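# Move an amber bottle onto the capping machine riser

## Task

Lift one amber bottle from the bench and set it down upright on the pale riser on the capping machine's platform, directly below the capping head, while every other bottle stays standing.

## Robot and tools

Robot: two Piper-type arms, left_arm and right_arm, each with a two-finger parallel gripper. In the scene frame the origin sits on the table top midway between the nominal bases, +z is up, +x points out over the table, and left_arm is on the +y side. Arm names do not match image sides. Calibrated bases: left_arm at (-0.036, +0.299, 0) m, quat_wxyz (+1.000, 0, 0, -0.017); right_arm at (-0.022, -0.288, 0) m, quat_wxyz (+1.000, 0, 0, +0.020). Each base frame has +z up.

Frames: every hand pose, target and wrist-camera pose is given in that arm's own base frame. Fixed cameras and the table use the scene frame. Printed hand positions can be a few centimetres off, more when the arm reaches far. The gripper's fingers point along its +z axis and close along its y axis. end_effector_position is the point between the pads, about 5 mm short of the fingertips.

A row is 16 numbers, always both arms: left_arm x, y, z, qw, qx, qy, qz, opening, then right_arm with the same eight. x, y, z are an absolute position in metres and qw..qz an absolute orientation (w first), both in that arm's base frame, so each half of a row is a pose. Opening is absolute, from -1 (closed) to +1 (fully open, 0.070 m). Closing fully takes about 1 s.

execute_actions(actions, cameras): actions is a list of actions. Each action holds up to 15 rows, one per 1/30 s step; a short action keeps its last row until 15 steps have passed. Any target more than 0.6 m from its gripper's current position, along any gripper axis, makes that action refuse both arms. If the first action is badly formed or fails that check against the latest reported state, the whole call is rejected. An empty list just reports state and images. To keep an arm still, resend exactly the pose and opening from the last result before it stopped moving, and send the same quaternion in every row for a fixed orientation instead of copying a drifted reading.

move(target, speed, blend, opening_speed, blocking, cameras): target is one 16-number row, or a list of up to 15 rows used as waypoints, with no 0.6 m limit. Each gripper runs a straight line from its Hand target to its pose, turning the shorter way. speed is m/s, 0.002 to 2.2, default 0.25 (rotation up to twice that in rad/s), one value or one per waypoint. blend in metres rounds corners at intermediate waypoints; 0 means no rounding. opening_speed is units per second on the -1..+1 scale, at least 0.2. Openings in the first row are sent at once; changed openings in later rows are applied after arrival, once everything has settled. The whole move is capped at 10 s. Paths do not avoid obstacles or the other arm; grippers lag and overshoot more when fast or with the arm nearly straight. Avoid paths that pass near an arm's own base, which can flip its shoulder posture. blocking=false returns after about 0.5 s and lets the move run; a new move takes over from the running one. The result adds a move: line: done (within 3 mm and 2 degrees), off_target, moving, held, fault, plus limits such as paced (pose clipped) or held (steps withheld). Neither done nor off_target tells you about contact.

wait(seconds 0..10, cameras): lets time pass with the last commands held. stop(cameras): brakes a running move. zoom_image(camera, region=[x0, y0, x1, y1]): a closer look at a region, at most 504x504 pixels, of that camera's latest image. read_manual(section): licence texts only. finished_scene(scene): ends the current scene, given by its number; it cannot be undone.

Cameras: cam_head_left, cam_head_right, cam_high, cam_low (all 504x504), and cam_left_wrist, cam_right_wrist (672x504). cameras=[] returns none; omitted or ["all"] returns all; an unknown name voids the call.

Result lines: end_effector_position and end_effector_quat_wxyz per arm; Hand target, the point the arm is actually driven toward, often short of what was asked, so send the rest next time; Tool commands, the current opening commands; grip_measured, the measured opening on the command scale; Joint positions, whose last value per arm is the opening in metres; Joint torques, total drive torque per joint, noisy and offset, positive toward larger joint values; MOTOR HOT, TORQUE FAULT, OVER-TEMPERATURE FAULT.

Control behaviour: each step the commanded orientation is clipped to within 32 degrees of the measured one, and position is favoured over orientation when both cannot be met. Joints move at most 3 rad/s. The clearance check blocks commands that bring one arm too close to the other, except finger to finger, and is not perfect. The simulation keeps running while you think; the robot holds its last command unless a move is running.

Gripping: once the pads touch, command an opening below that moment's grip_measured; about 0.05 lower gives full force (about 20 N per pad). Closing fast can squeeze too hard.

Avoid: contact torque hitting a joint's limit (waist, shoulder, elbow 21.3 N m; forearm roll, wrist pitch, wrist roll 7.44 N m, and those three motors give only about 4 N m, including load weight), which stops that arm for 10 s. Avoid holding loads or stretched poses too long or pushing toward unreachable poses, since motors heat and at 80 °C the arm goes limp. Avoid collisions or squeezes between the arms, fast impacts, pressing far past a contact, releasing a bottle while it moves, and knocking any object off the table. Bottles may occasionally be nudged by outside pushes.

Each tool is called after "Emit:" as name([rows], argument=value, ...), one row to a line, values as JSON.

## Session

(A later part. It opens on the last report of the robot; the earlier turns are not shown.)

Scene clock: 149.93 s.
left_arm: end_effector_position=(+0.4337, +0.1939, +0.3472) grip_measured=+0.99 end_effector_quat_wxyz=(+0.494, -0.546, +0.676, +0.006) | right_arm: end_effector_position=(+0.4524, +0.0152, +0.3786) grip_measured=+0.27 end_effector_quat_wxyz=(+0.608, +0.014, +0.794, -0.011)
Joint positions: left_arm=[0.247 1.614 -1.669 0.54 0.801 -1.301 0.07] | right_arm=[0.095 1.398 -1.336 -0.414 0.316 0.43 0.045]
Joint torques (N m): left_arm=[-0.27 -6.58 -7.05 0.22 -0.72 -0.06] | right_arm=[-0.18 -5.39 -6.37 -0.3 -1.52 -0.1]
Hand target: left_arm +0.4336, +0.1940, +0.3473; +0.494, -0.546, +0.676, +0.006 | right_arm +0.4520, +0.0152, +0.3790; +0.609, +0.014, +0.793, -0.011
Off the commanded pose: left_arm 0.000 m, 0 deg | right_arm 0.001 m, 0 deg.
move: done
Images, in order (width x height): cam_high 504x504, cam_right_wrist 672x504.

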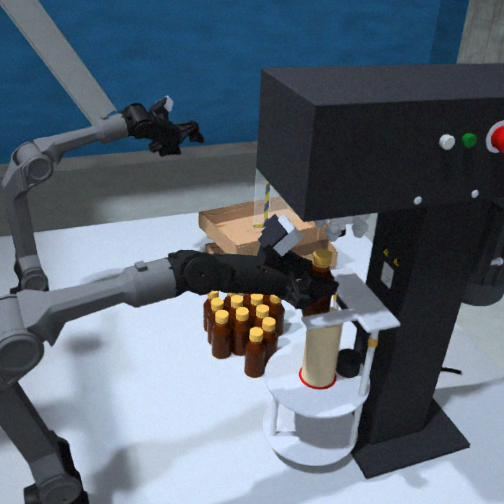

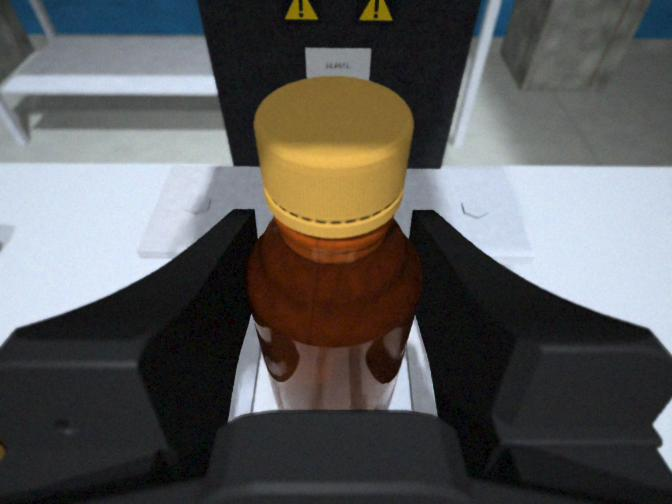

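Emit:
move(target=[0.4336,0.194,0.3473,0.494,-0.546,0.676,0.006,1,0.461,0.0149,0.376,0.6087,0.0138,0.7933,-0.0106,0.2], speed=0.04, cameras=["cam_right_wrist","cam_high","cam_head_left","cam_head_right","cam_low"])

Emit:
zoom_image(camera="cam_high", region=[270, 240, 410, 400])

Emit:
zoom_image(camera="cam_head_right", region=[310, 110, 440, 240])

Emit:
zoom_image(camera="cam_head_left", region=[290, 110, 420, 240])

Emit:
zoom_image(camera="cam_right_wrist", region=[220, 290, 450, 420])

Emit:
zoom_image(camera="cam_low", region=[120, 150, 260, 290])

Scene clock: 207.07 s.
left_arm: end_effector_position=(+0.4337, +0.1939, +0.3472) grip_measured=+0.99 end_effector_quat_wxyz=(+0.494, -0.546, +0.676, +0.006) | right_arm: end_effector_position=(+0.4610, +0.0152, +0.3756) grip_measured=+0.27 end_effector_quat_wxyz=(+0.608, +0.013, +0.794, -0.011)
Joint positions: left_arm=[0.247 1.614 -1.669 0.54 0.801 -1.301 0.07] | right_arm=[0.091 1.426 -1.352 -0.417 0.303 0.433 0.045]
Joint torques (N m): left_arm=[-0.26 -6.48 -7.13 0.17 -0.75 -0.07] | right_arm=[-0.37 -3.88 -6.95 -0.31 -1.58 -0.01]
Hand target: left_arm +0.4336, +0.1940, +0.3473; +0.494, -0.546, +0.676, +0.006 | right_arm +0.4610, +0.0149, +0.3760; +0.609, +0.014, +0.793, -0.011
Off the commanded pose: left_arm 0.000 m, 0 deg | right_arm 0.000 m, 0 deg.
move: done
Images, in order (width x height): cam_head_left 504x504, cam_head_right 504x504, cam_high 504x504, cam_low 504x504, cam_right_wrist 672x504.

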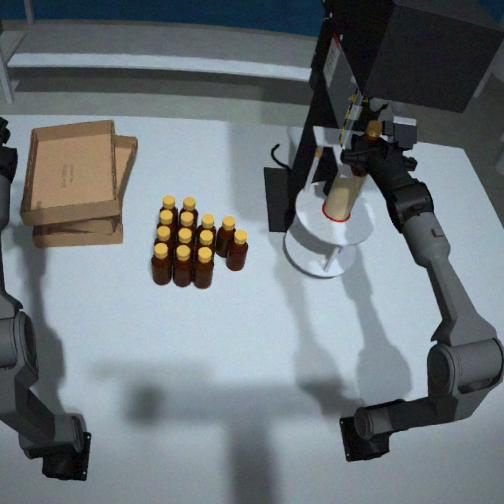

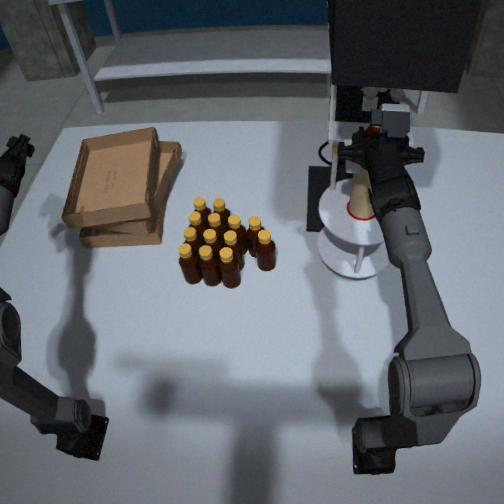

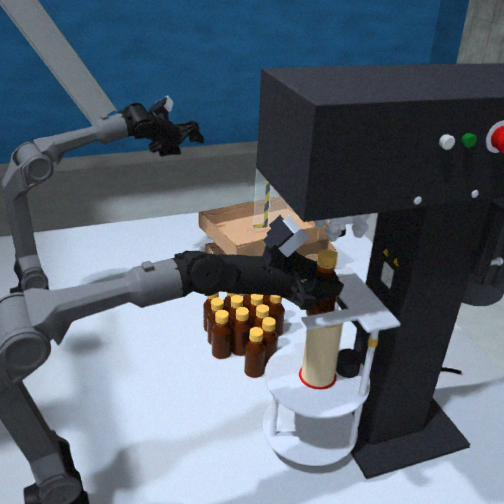

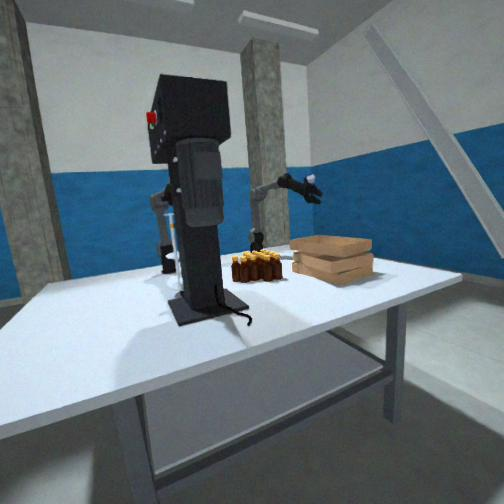

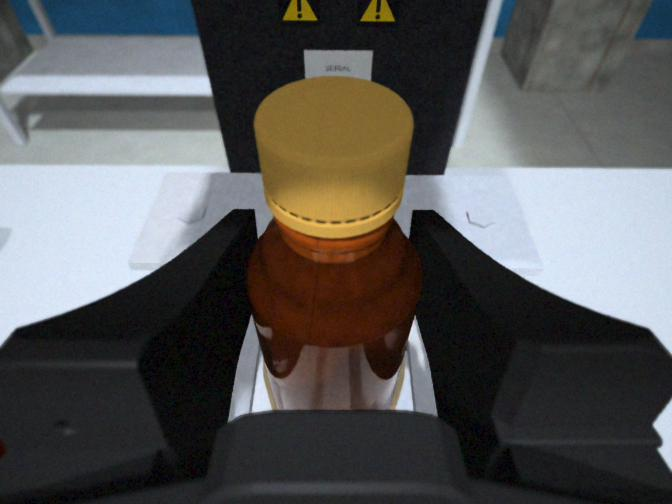

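Scaled by 3.150.

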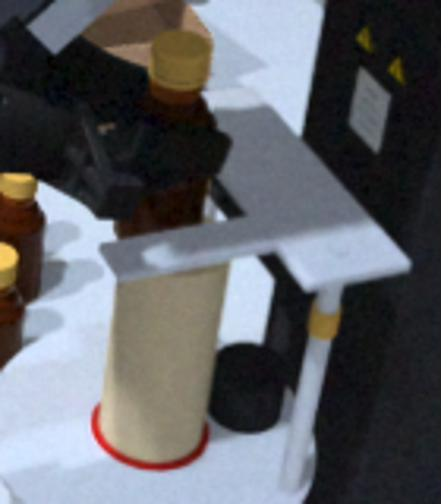

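Scaled by 3.877.

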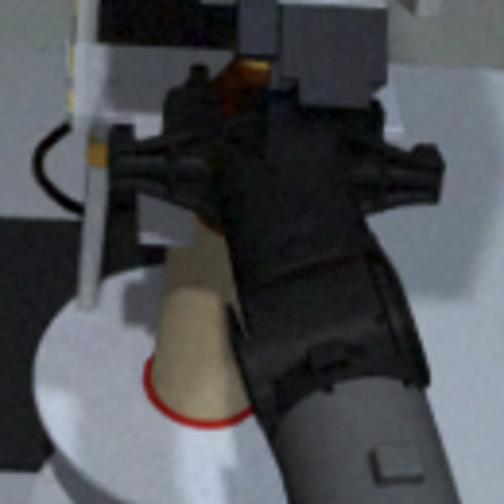

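Scaled by 3.877.

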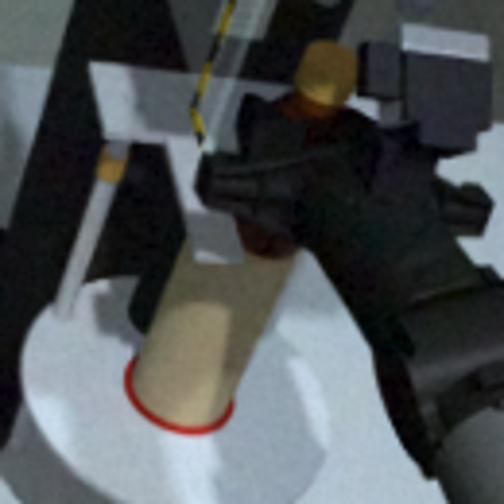

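Scaled by 2.191.

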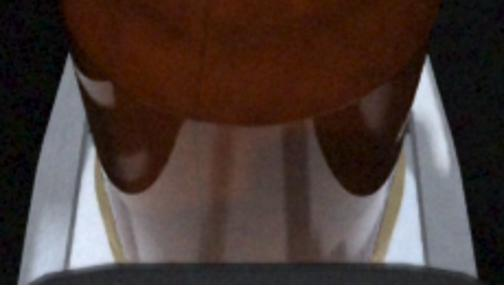

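Scaled by 3.600.

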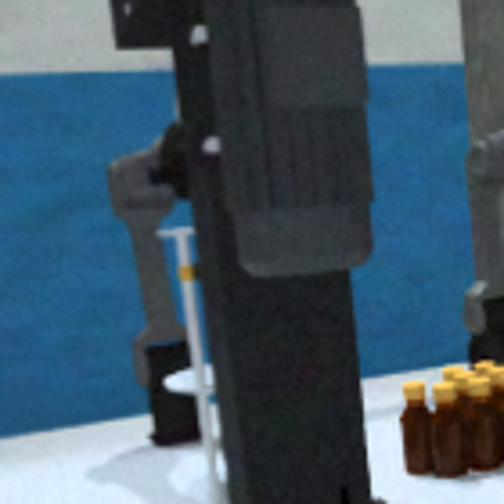

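Emit:
move([
  [0.4336,0.194,0.3473,0.494,-0.546,0.676,0.006,1,0.4665,0.0149,0.376,0.6087,0.0138,0.7933,-0.0106,0.2],
  [0.4336,0.194,0.3473,0.494,-0.546,0.676,0.006,1,0.4665,0.0149,0.372,0.6087,0.0138,0.7933,-0.0106,0.2],
], speed=0.02, cameras=["cam_right_wrist","cam_high"])

Emit:
zoom_image(camera="cam_high", region=[270, 240, 410, 400])

Emit:
zoom_image(camera="cam_right_wrist", region=[220, 290, 450, 420])

Scene clock: 233.17 s.
left_arm: end_effector_position=(+0.4337, +0.1939, +0.3472) grip_measured=+0.99 end_effector_quat_wxyz=(+0.494, -0.546, +0.676, +0.006) | right_arm: end_effector_position=(+0.4667, +0.0149, +0.3718) grip_measured=+0.27 end_effector_quat_wxyz=(+0.609, +0.014, +0.793, -0.011)
Joint positions: left_arm=[0.247 1.614 -1.669 0.54 0.801 -1.301 0.07] | right_arm=[0.088 1.445 -1.355 -0.433 0.287 0.449 0.045]
Joint torques (N m): left_arm=[-0.14 -6.37 -6.76 0.16 -0.79 -0.08] | right_arm=[-0.29 -5.71 -6.03 -0.18 -1.6 -0.02]
Hand target: left_arm +0.4336, +0.1940, +0.3473; +0.494, -0.546, +0.676, +0.006 | right_arm +0.4665, +0.0149, +0.3720; +0.609, +0.014, +0.793, -0.011
Off the commanded pose: left_arm 0.000 m, 0 deg | right_arm 0.000 m, 0 deg.
move: done
Images, in order (width x height): cam_high 504x504, cam_right_wrist 672x504.

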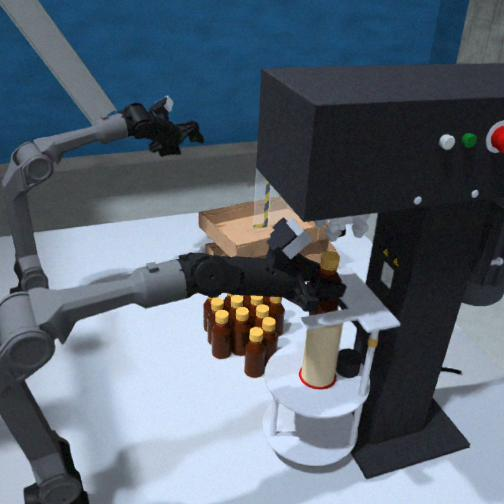

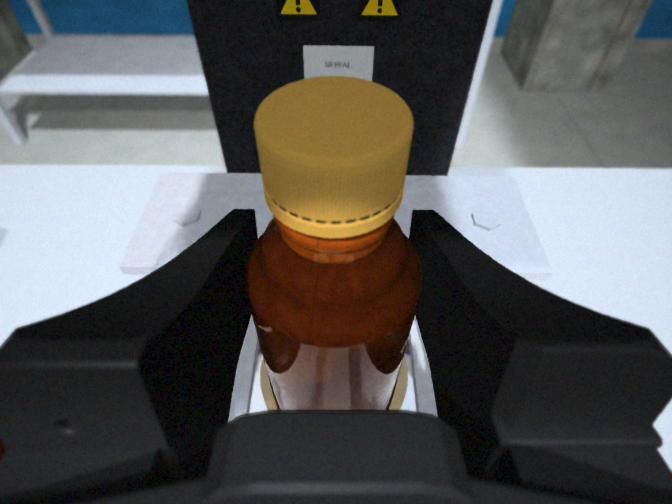

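Scaled by 3.150.

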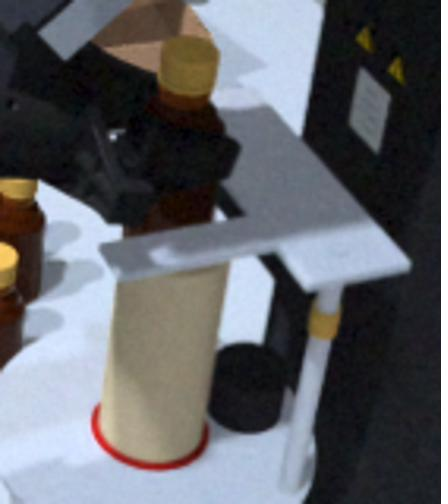

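Scaled by 2.191.

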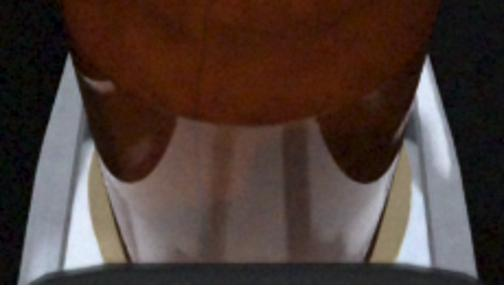

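Emit:
move([
  [0.4336,0.194,0.3473,0.494,-0.546,0.676,0.006,1,0.4665,0.0149,0.369,0.6087,0.0138,0.7933,-0.0106,0.2],
], speed=0.012, cameras=["cam_high"])

Emit:
zoom_image(camera="cam_high", region=[270, 240, 410, 400])

Emit:
move([
  [0.4336,0.194,0.3473,0.494,-0.546,0.676,0.006,1,0.4665,0.0149,0.3665,0.6087,0.0138,0.7933,-0.0106,0.2],
], speed=0.012, cameras=["cam_high","cam_right_wrist"])

Emit:
zoom_image(camera="cam_high", region=[270, 240, 410, 400])

Emit:
zoom_image(camera="cam_right_wrist", region=[220, 290, 450, 420])

Scene clock: 247.07 s.
left_arm: end_effector_position=(+0.4337, +0.1939, +0.3472) grip_measured=+0.99 end_effector_quat_wxyz=(+0.494, -0.546, +0.676, +0.006) | right_arm: end_effector_position=(+0.4666, +0.0148, +0.3685) grip_measured=+0.27 end_effector_quat_wxyz=(+0.608, +0.014, +0.794, -0.011)
Joint positions: left_arm=[0.247 1.614 -1.669 0.54 0.801 -1.301 0.07] | right_arm=[0.088 1.444 -1.342 -0.451 0.277 0.468 0.045]
Joint torques (N m): left_arm=[-0.26 -6.41 -6.71 0.14 -0.81 -0.07] | right_arm=[0.61 -5.7 -5.91 -0.28 -1.64 0.05]
Hand target: left_arm +0.4336, +0.1940, +0.3473; +0.494, -0.546, +0.676, +0.006 | right_arm +0.4665, +0.0149, +0.3690; +0.609, +0.014, +0.793, -0.011
Off the commanded pose: left_arm 0.000 m, 0 deg | right_arm 0.000 m, 0 deg.
move: done

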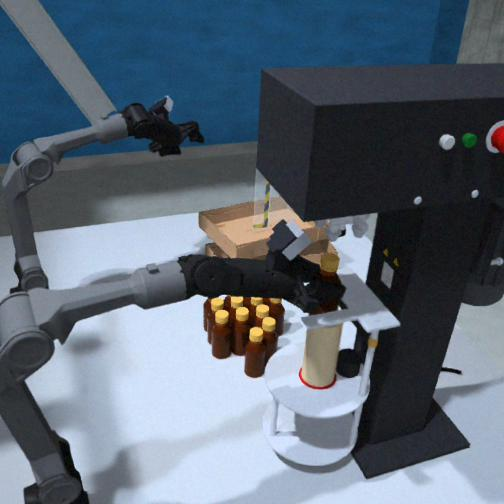

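Scaled by 3.150.

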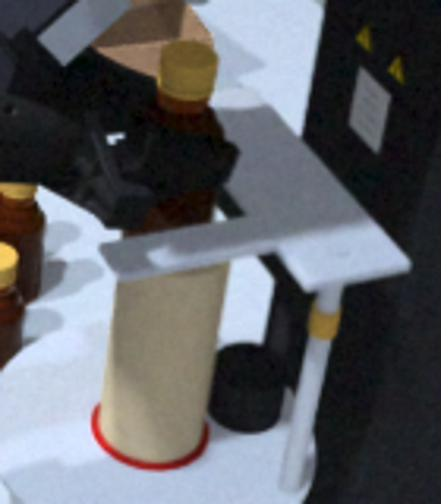

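Scene clock: 247.77 s.
left_arm: end_effector_position=(+0.4337, +0.1939, +0.3472) grip_measured=+0.99 end_effector_quat_wxyz=(+0.494, -0.546, +0.676, +0.006) | right_arm: end_effector_position=(+0.4665, +0.0150, +0.3674) grip_measured=+0.27 end_effector_quat_wxyz=(+0.610, +0.014, +0.792, -0.010)
Joint positions: left_arm=[0.247 1.614 -1.669 0.54 0.801 -1.301 0.07] | right_arm=[0.088 1.442 -1.332 -0.467 0.266 0.484 0.045]
Joint torques (N m): left_arm=[-0.49 -6.43 -6.64 0.15 -0.8 -0.07] | right_arm=[1.15 -5.18 -4.39 -0.19 -1.03 -0.07]
Hand target: left_arm +0.4336, +0.1940, +0.3473; +0.494, -0.546, +0.676, +0.006 | right_arm +0.4665, +0.0149, +0.3665; +0.609, +0.014, +0.793, -0.011
Off the commanded pose: left_arm 0.000 m, 0 deg | right_arm 0.001 m, 0 deg.
move: done

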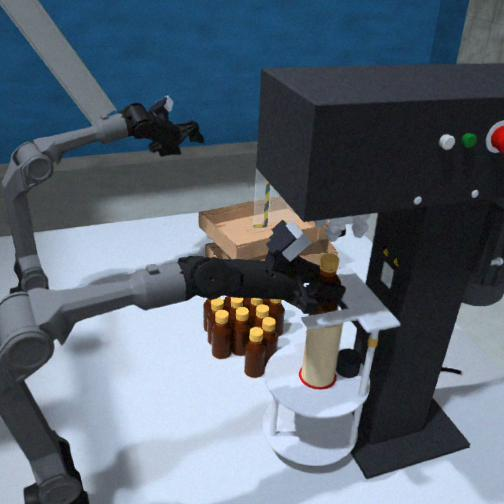

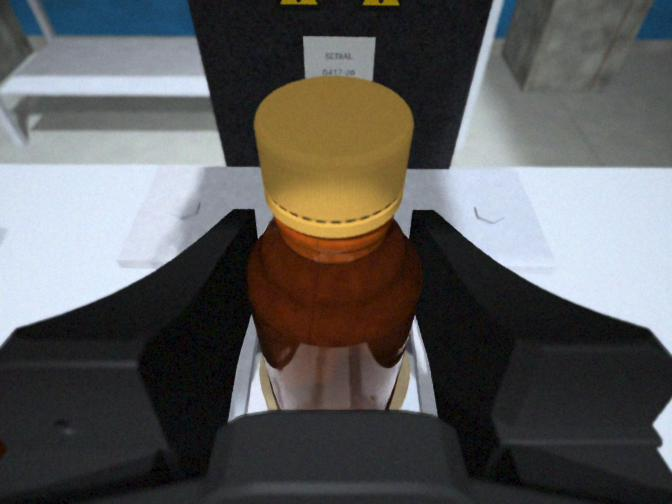

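Scaled by 3.150.

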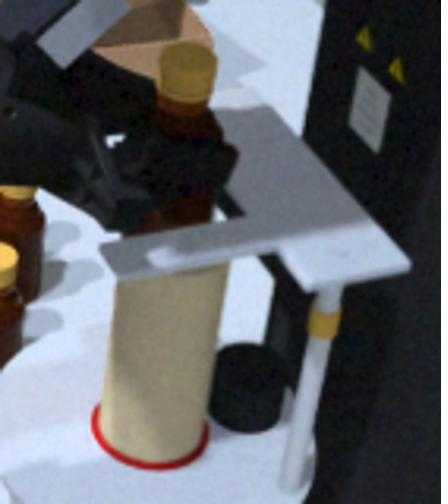

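Scaled by 2.191.

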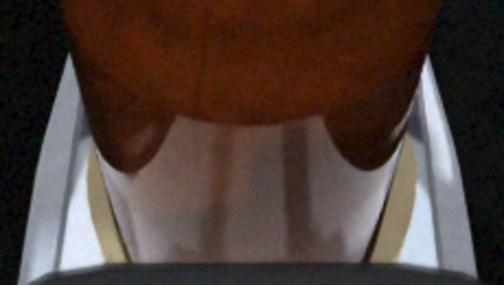

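Emit:
move([
  [0.4336,0.194,0.3473,0.494,-0.546,0.676,0.006,1,0.4665,0.0149,0.3672,0.6087,0.0138,0.7933,-0.0106,0.2],
  [0.4336,0.194,0.3473,0.494,-0.546,0.676,0.006,1,0.4665,0.0149,0.3672,0.6087,0.0138,0.7933,-0.0106,0.8],
], speed=0.02, opening_speed=0.4, cameras=["cam_right_wrist","cam_high","cam_head_left"])

Emit:
zoom_image(camera="cam_high", region=[270, 240, 410, 400])

Scene clock: 260.03 s.
left_arm: end_effector_position=(+0.4337, +0.1939, +0.3472) grip_measured=+0.99 end_effector_quat_wxyz=(+0.494, -0.546, +0.676, +0.006) | right_arm: end_effector_position=(+0.4665, +0.0148, +0.3668) grip_measured=+0.80 end_effector_quat_wxyz=(+0.608, +0.014, +0.794, -0.010)
Joint positions: left_arm=[0.247 1.614 -1.669 0.54 0.801 -1.301 0.07] | right_arm=[0.088 1.443 -1.334 -0.462 0.271 0.48 0.063]
Joint torques (N m): left_arm=[-0.55 -6.36 -6.38 0.12 -0.84 -0.05] | right_arm=[-0.25 -4.65 -6.2 -0.27 -1.14 0]
Hand target: left_arm +0.4336, +0.1940, +0.3473; +0.494, -0.546, +0.676, +0.006 | right_arm +0.4665, +0.0149, +0.3672; +0.609, +0.014, +0.793, -0.011
Off the commanded pose: left_arm 0.000 m, 0 deg | right_arm 0.000 m, 0 deg.
move: done
Images, in order (width x height): cam_head_left 504x504, cam_high 504x504, cam_right_wrist 672x504.

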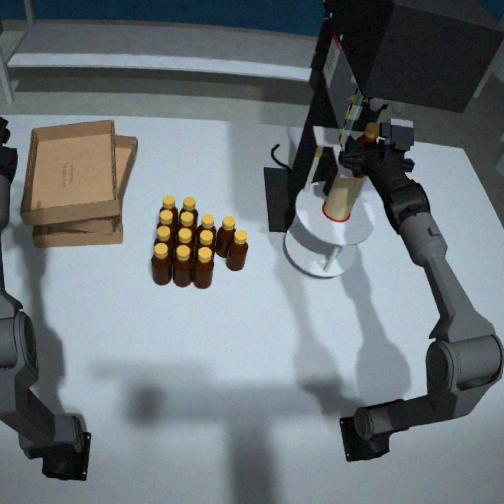

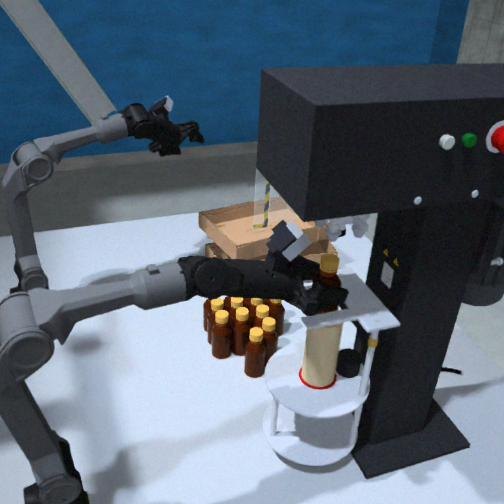

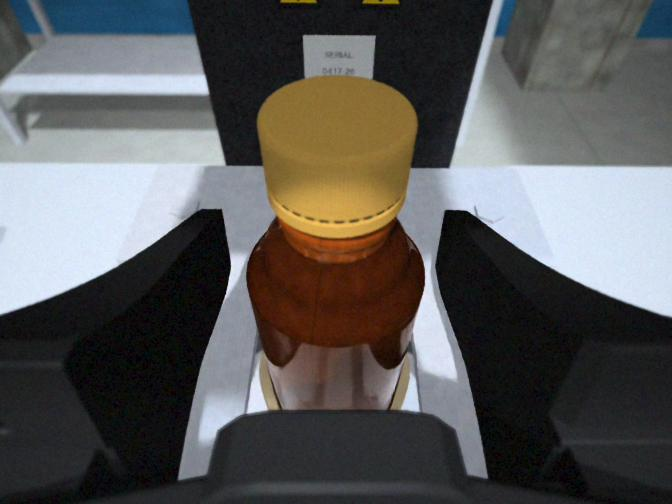

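Scaled by 3.150.

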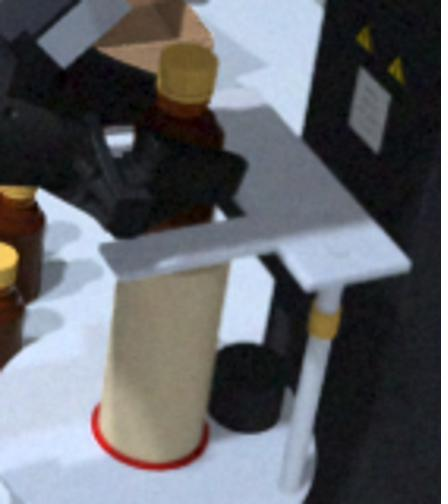

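Standing. Retreat.

Emit:
move([
  [0.4336,0.194,0.3473,0.494,-0.546,0.676,0.006,1,0.38,0.018,0.371,0.6087,0.0138,0.7933,-0.0106,0.8],
  [0.4336,0.194,0.3473,0.494,-0.546,0.676,0.006,1,0.32,0.02,0.35,0.6087,0.0138,0.7933,-0.0106,0.8],
], speed=[0.06,0.15], cameras=["cam_right_wrist","cam_high","cam_head_left"])

Scene clock: 266.00 s.
left_arm: end_effector_position=(+0.4337, +0.1939, +0.3472) grip_measured=+0.99 end_effector_quat_wxyz=(+0.494, -0.546, +0.676, +0.006) | right_arm: end_effector_position=(+0.3198, +0.0200, +0.3502) grip_measured=+0.80 end_effector_quat_wxyz=(+0.609, +0.014, +0.793, -0.011)
Joint positions: left_arm=[0.247 1.614 -1.669 0.54 0.801 -1.301 0.07] | right_arm=[0.254 0.922 -0.891 -0.726 0.428 0.756 0.063]
Joint torques (N m): left_arm=[-0.38 -6.37 -6.38 0.12 -0.82 -0.07] | right_arm=[0.39 0.45 -5.54 -0.26 -0.89 -0.15]
Hand target: left_arm +0.4336, +0.1940, +0.3473; +0.494, -0.546, +0.676, +0.006 | right_arm +0.3200, +0.0200, +0.3500; +0.609, +0.014, +0.793, -0.011
Off the commanded pose: left_arm 0.000 m, 0 deg | right_arm 0.000 m, 0 deg.
move: done
Images, in order (width x height): cam_head_left 504x504, cam_high 504x504, cam_right_wrist 672x504.

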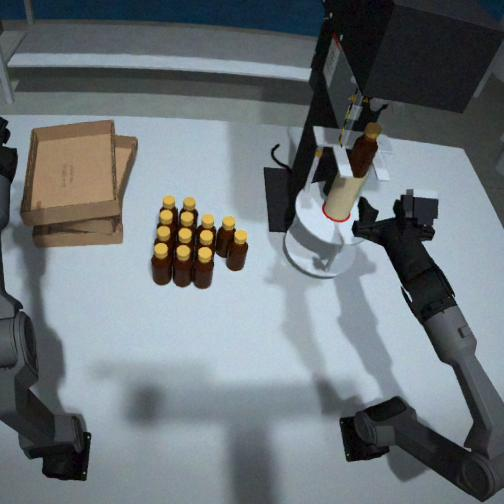

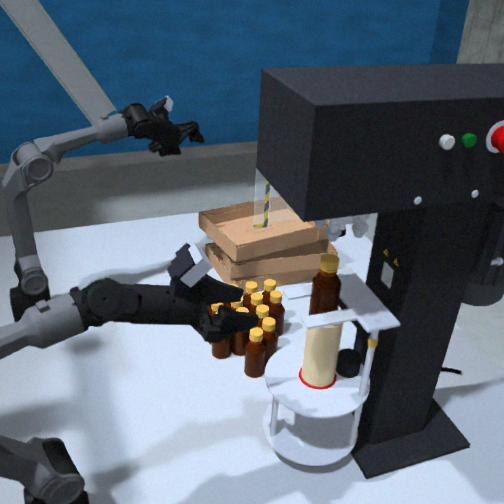

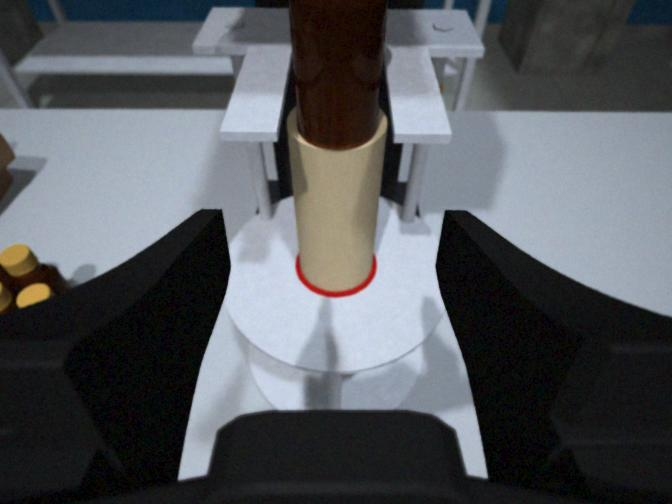

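Emit:
finished_scene(scene=2)

The scene is finished: the task was done.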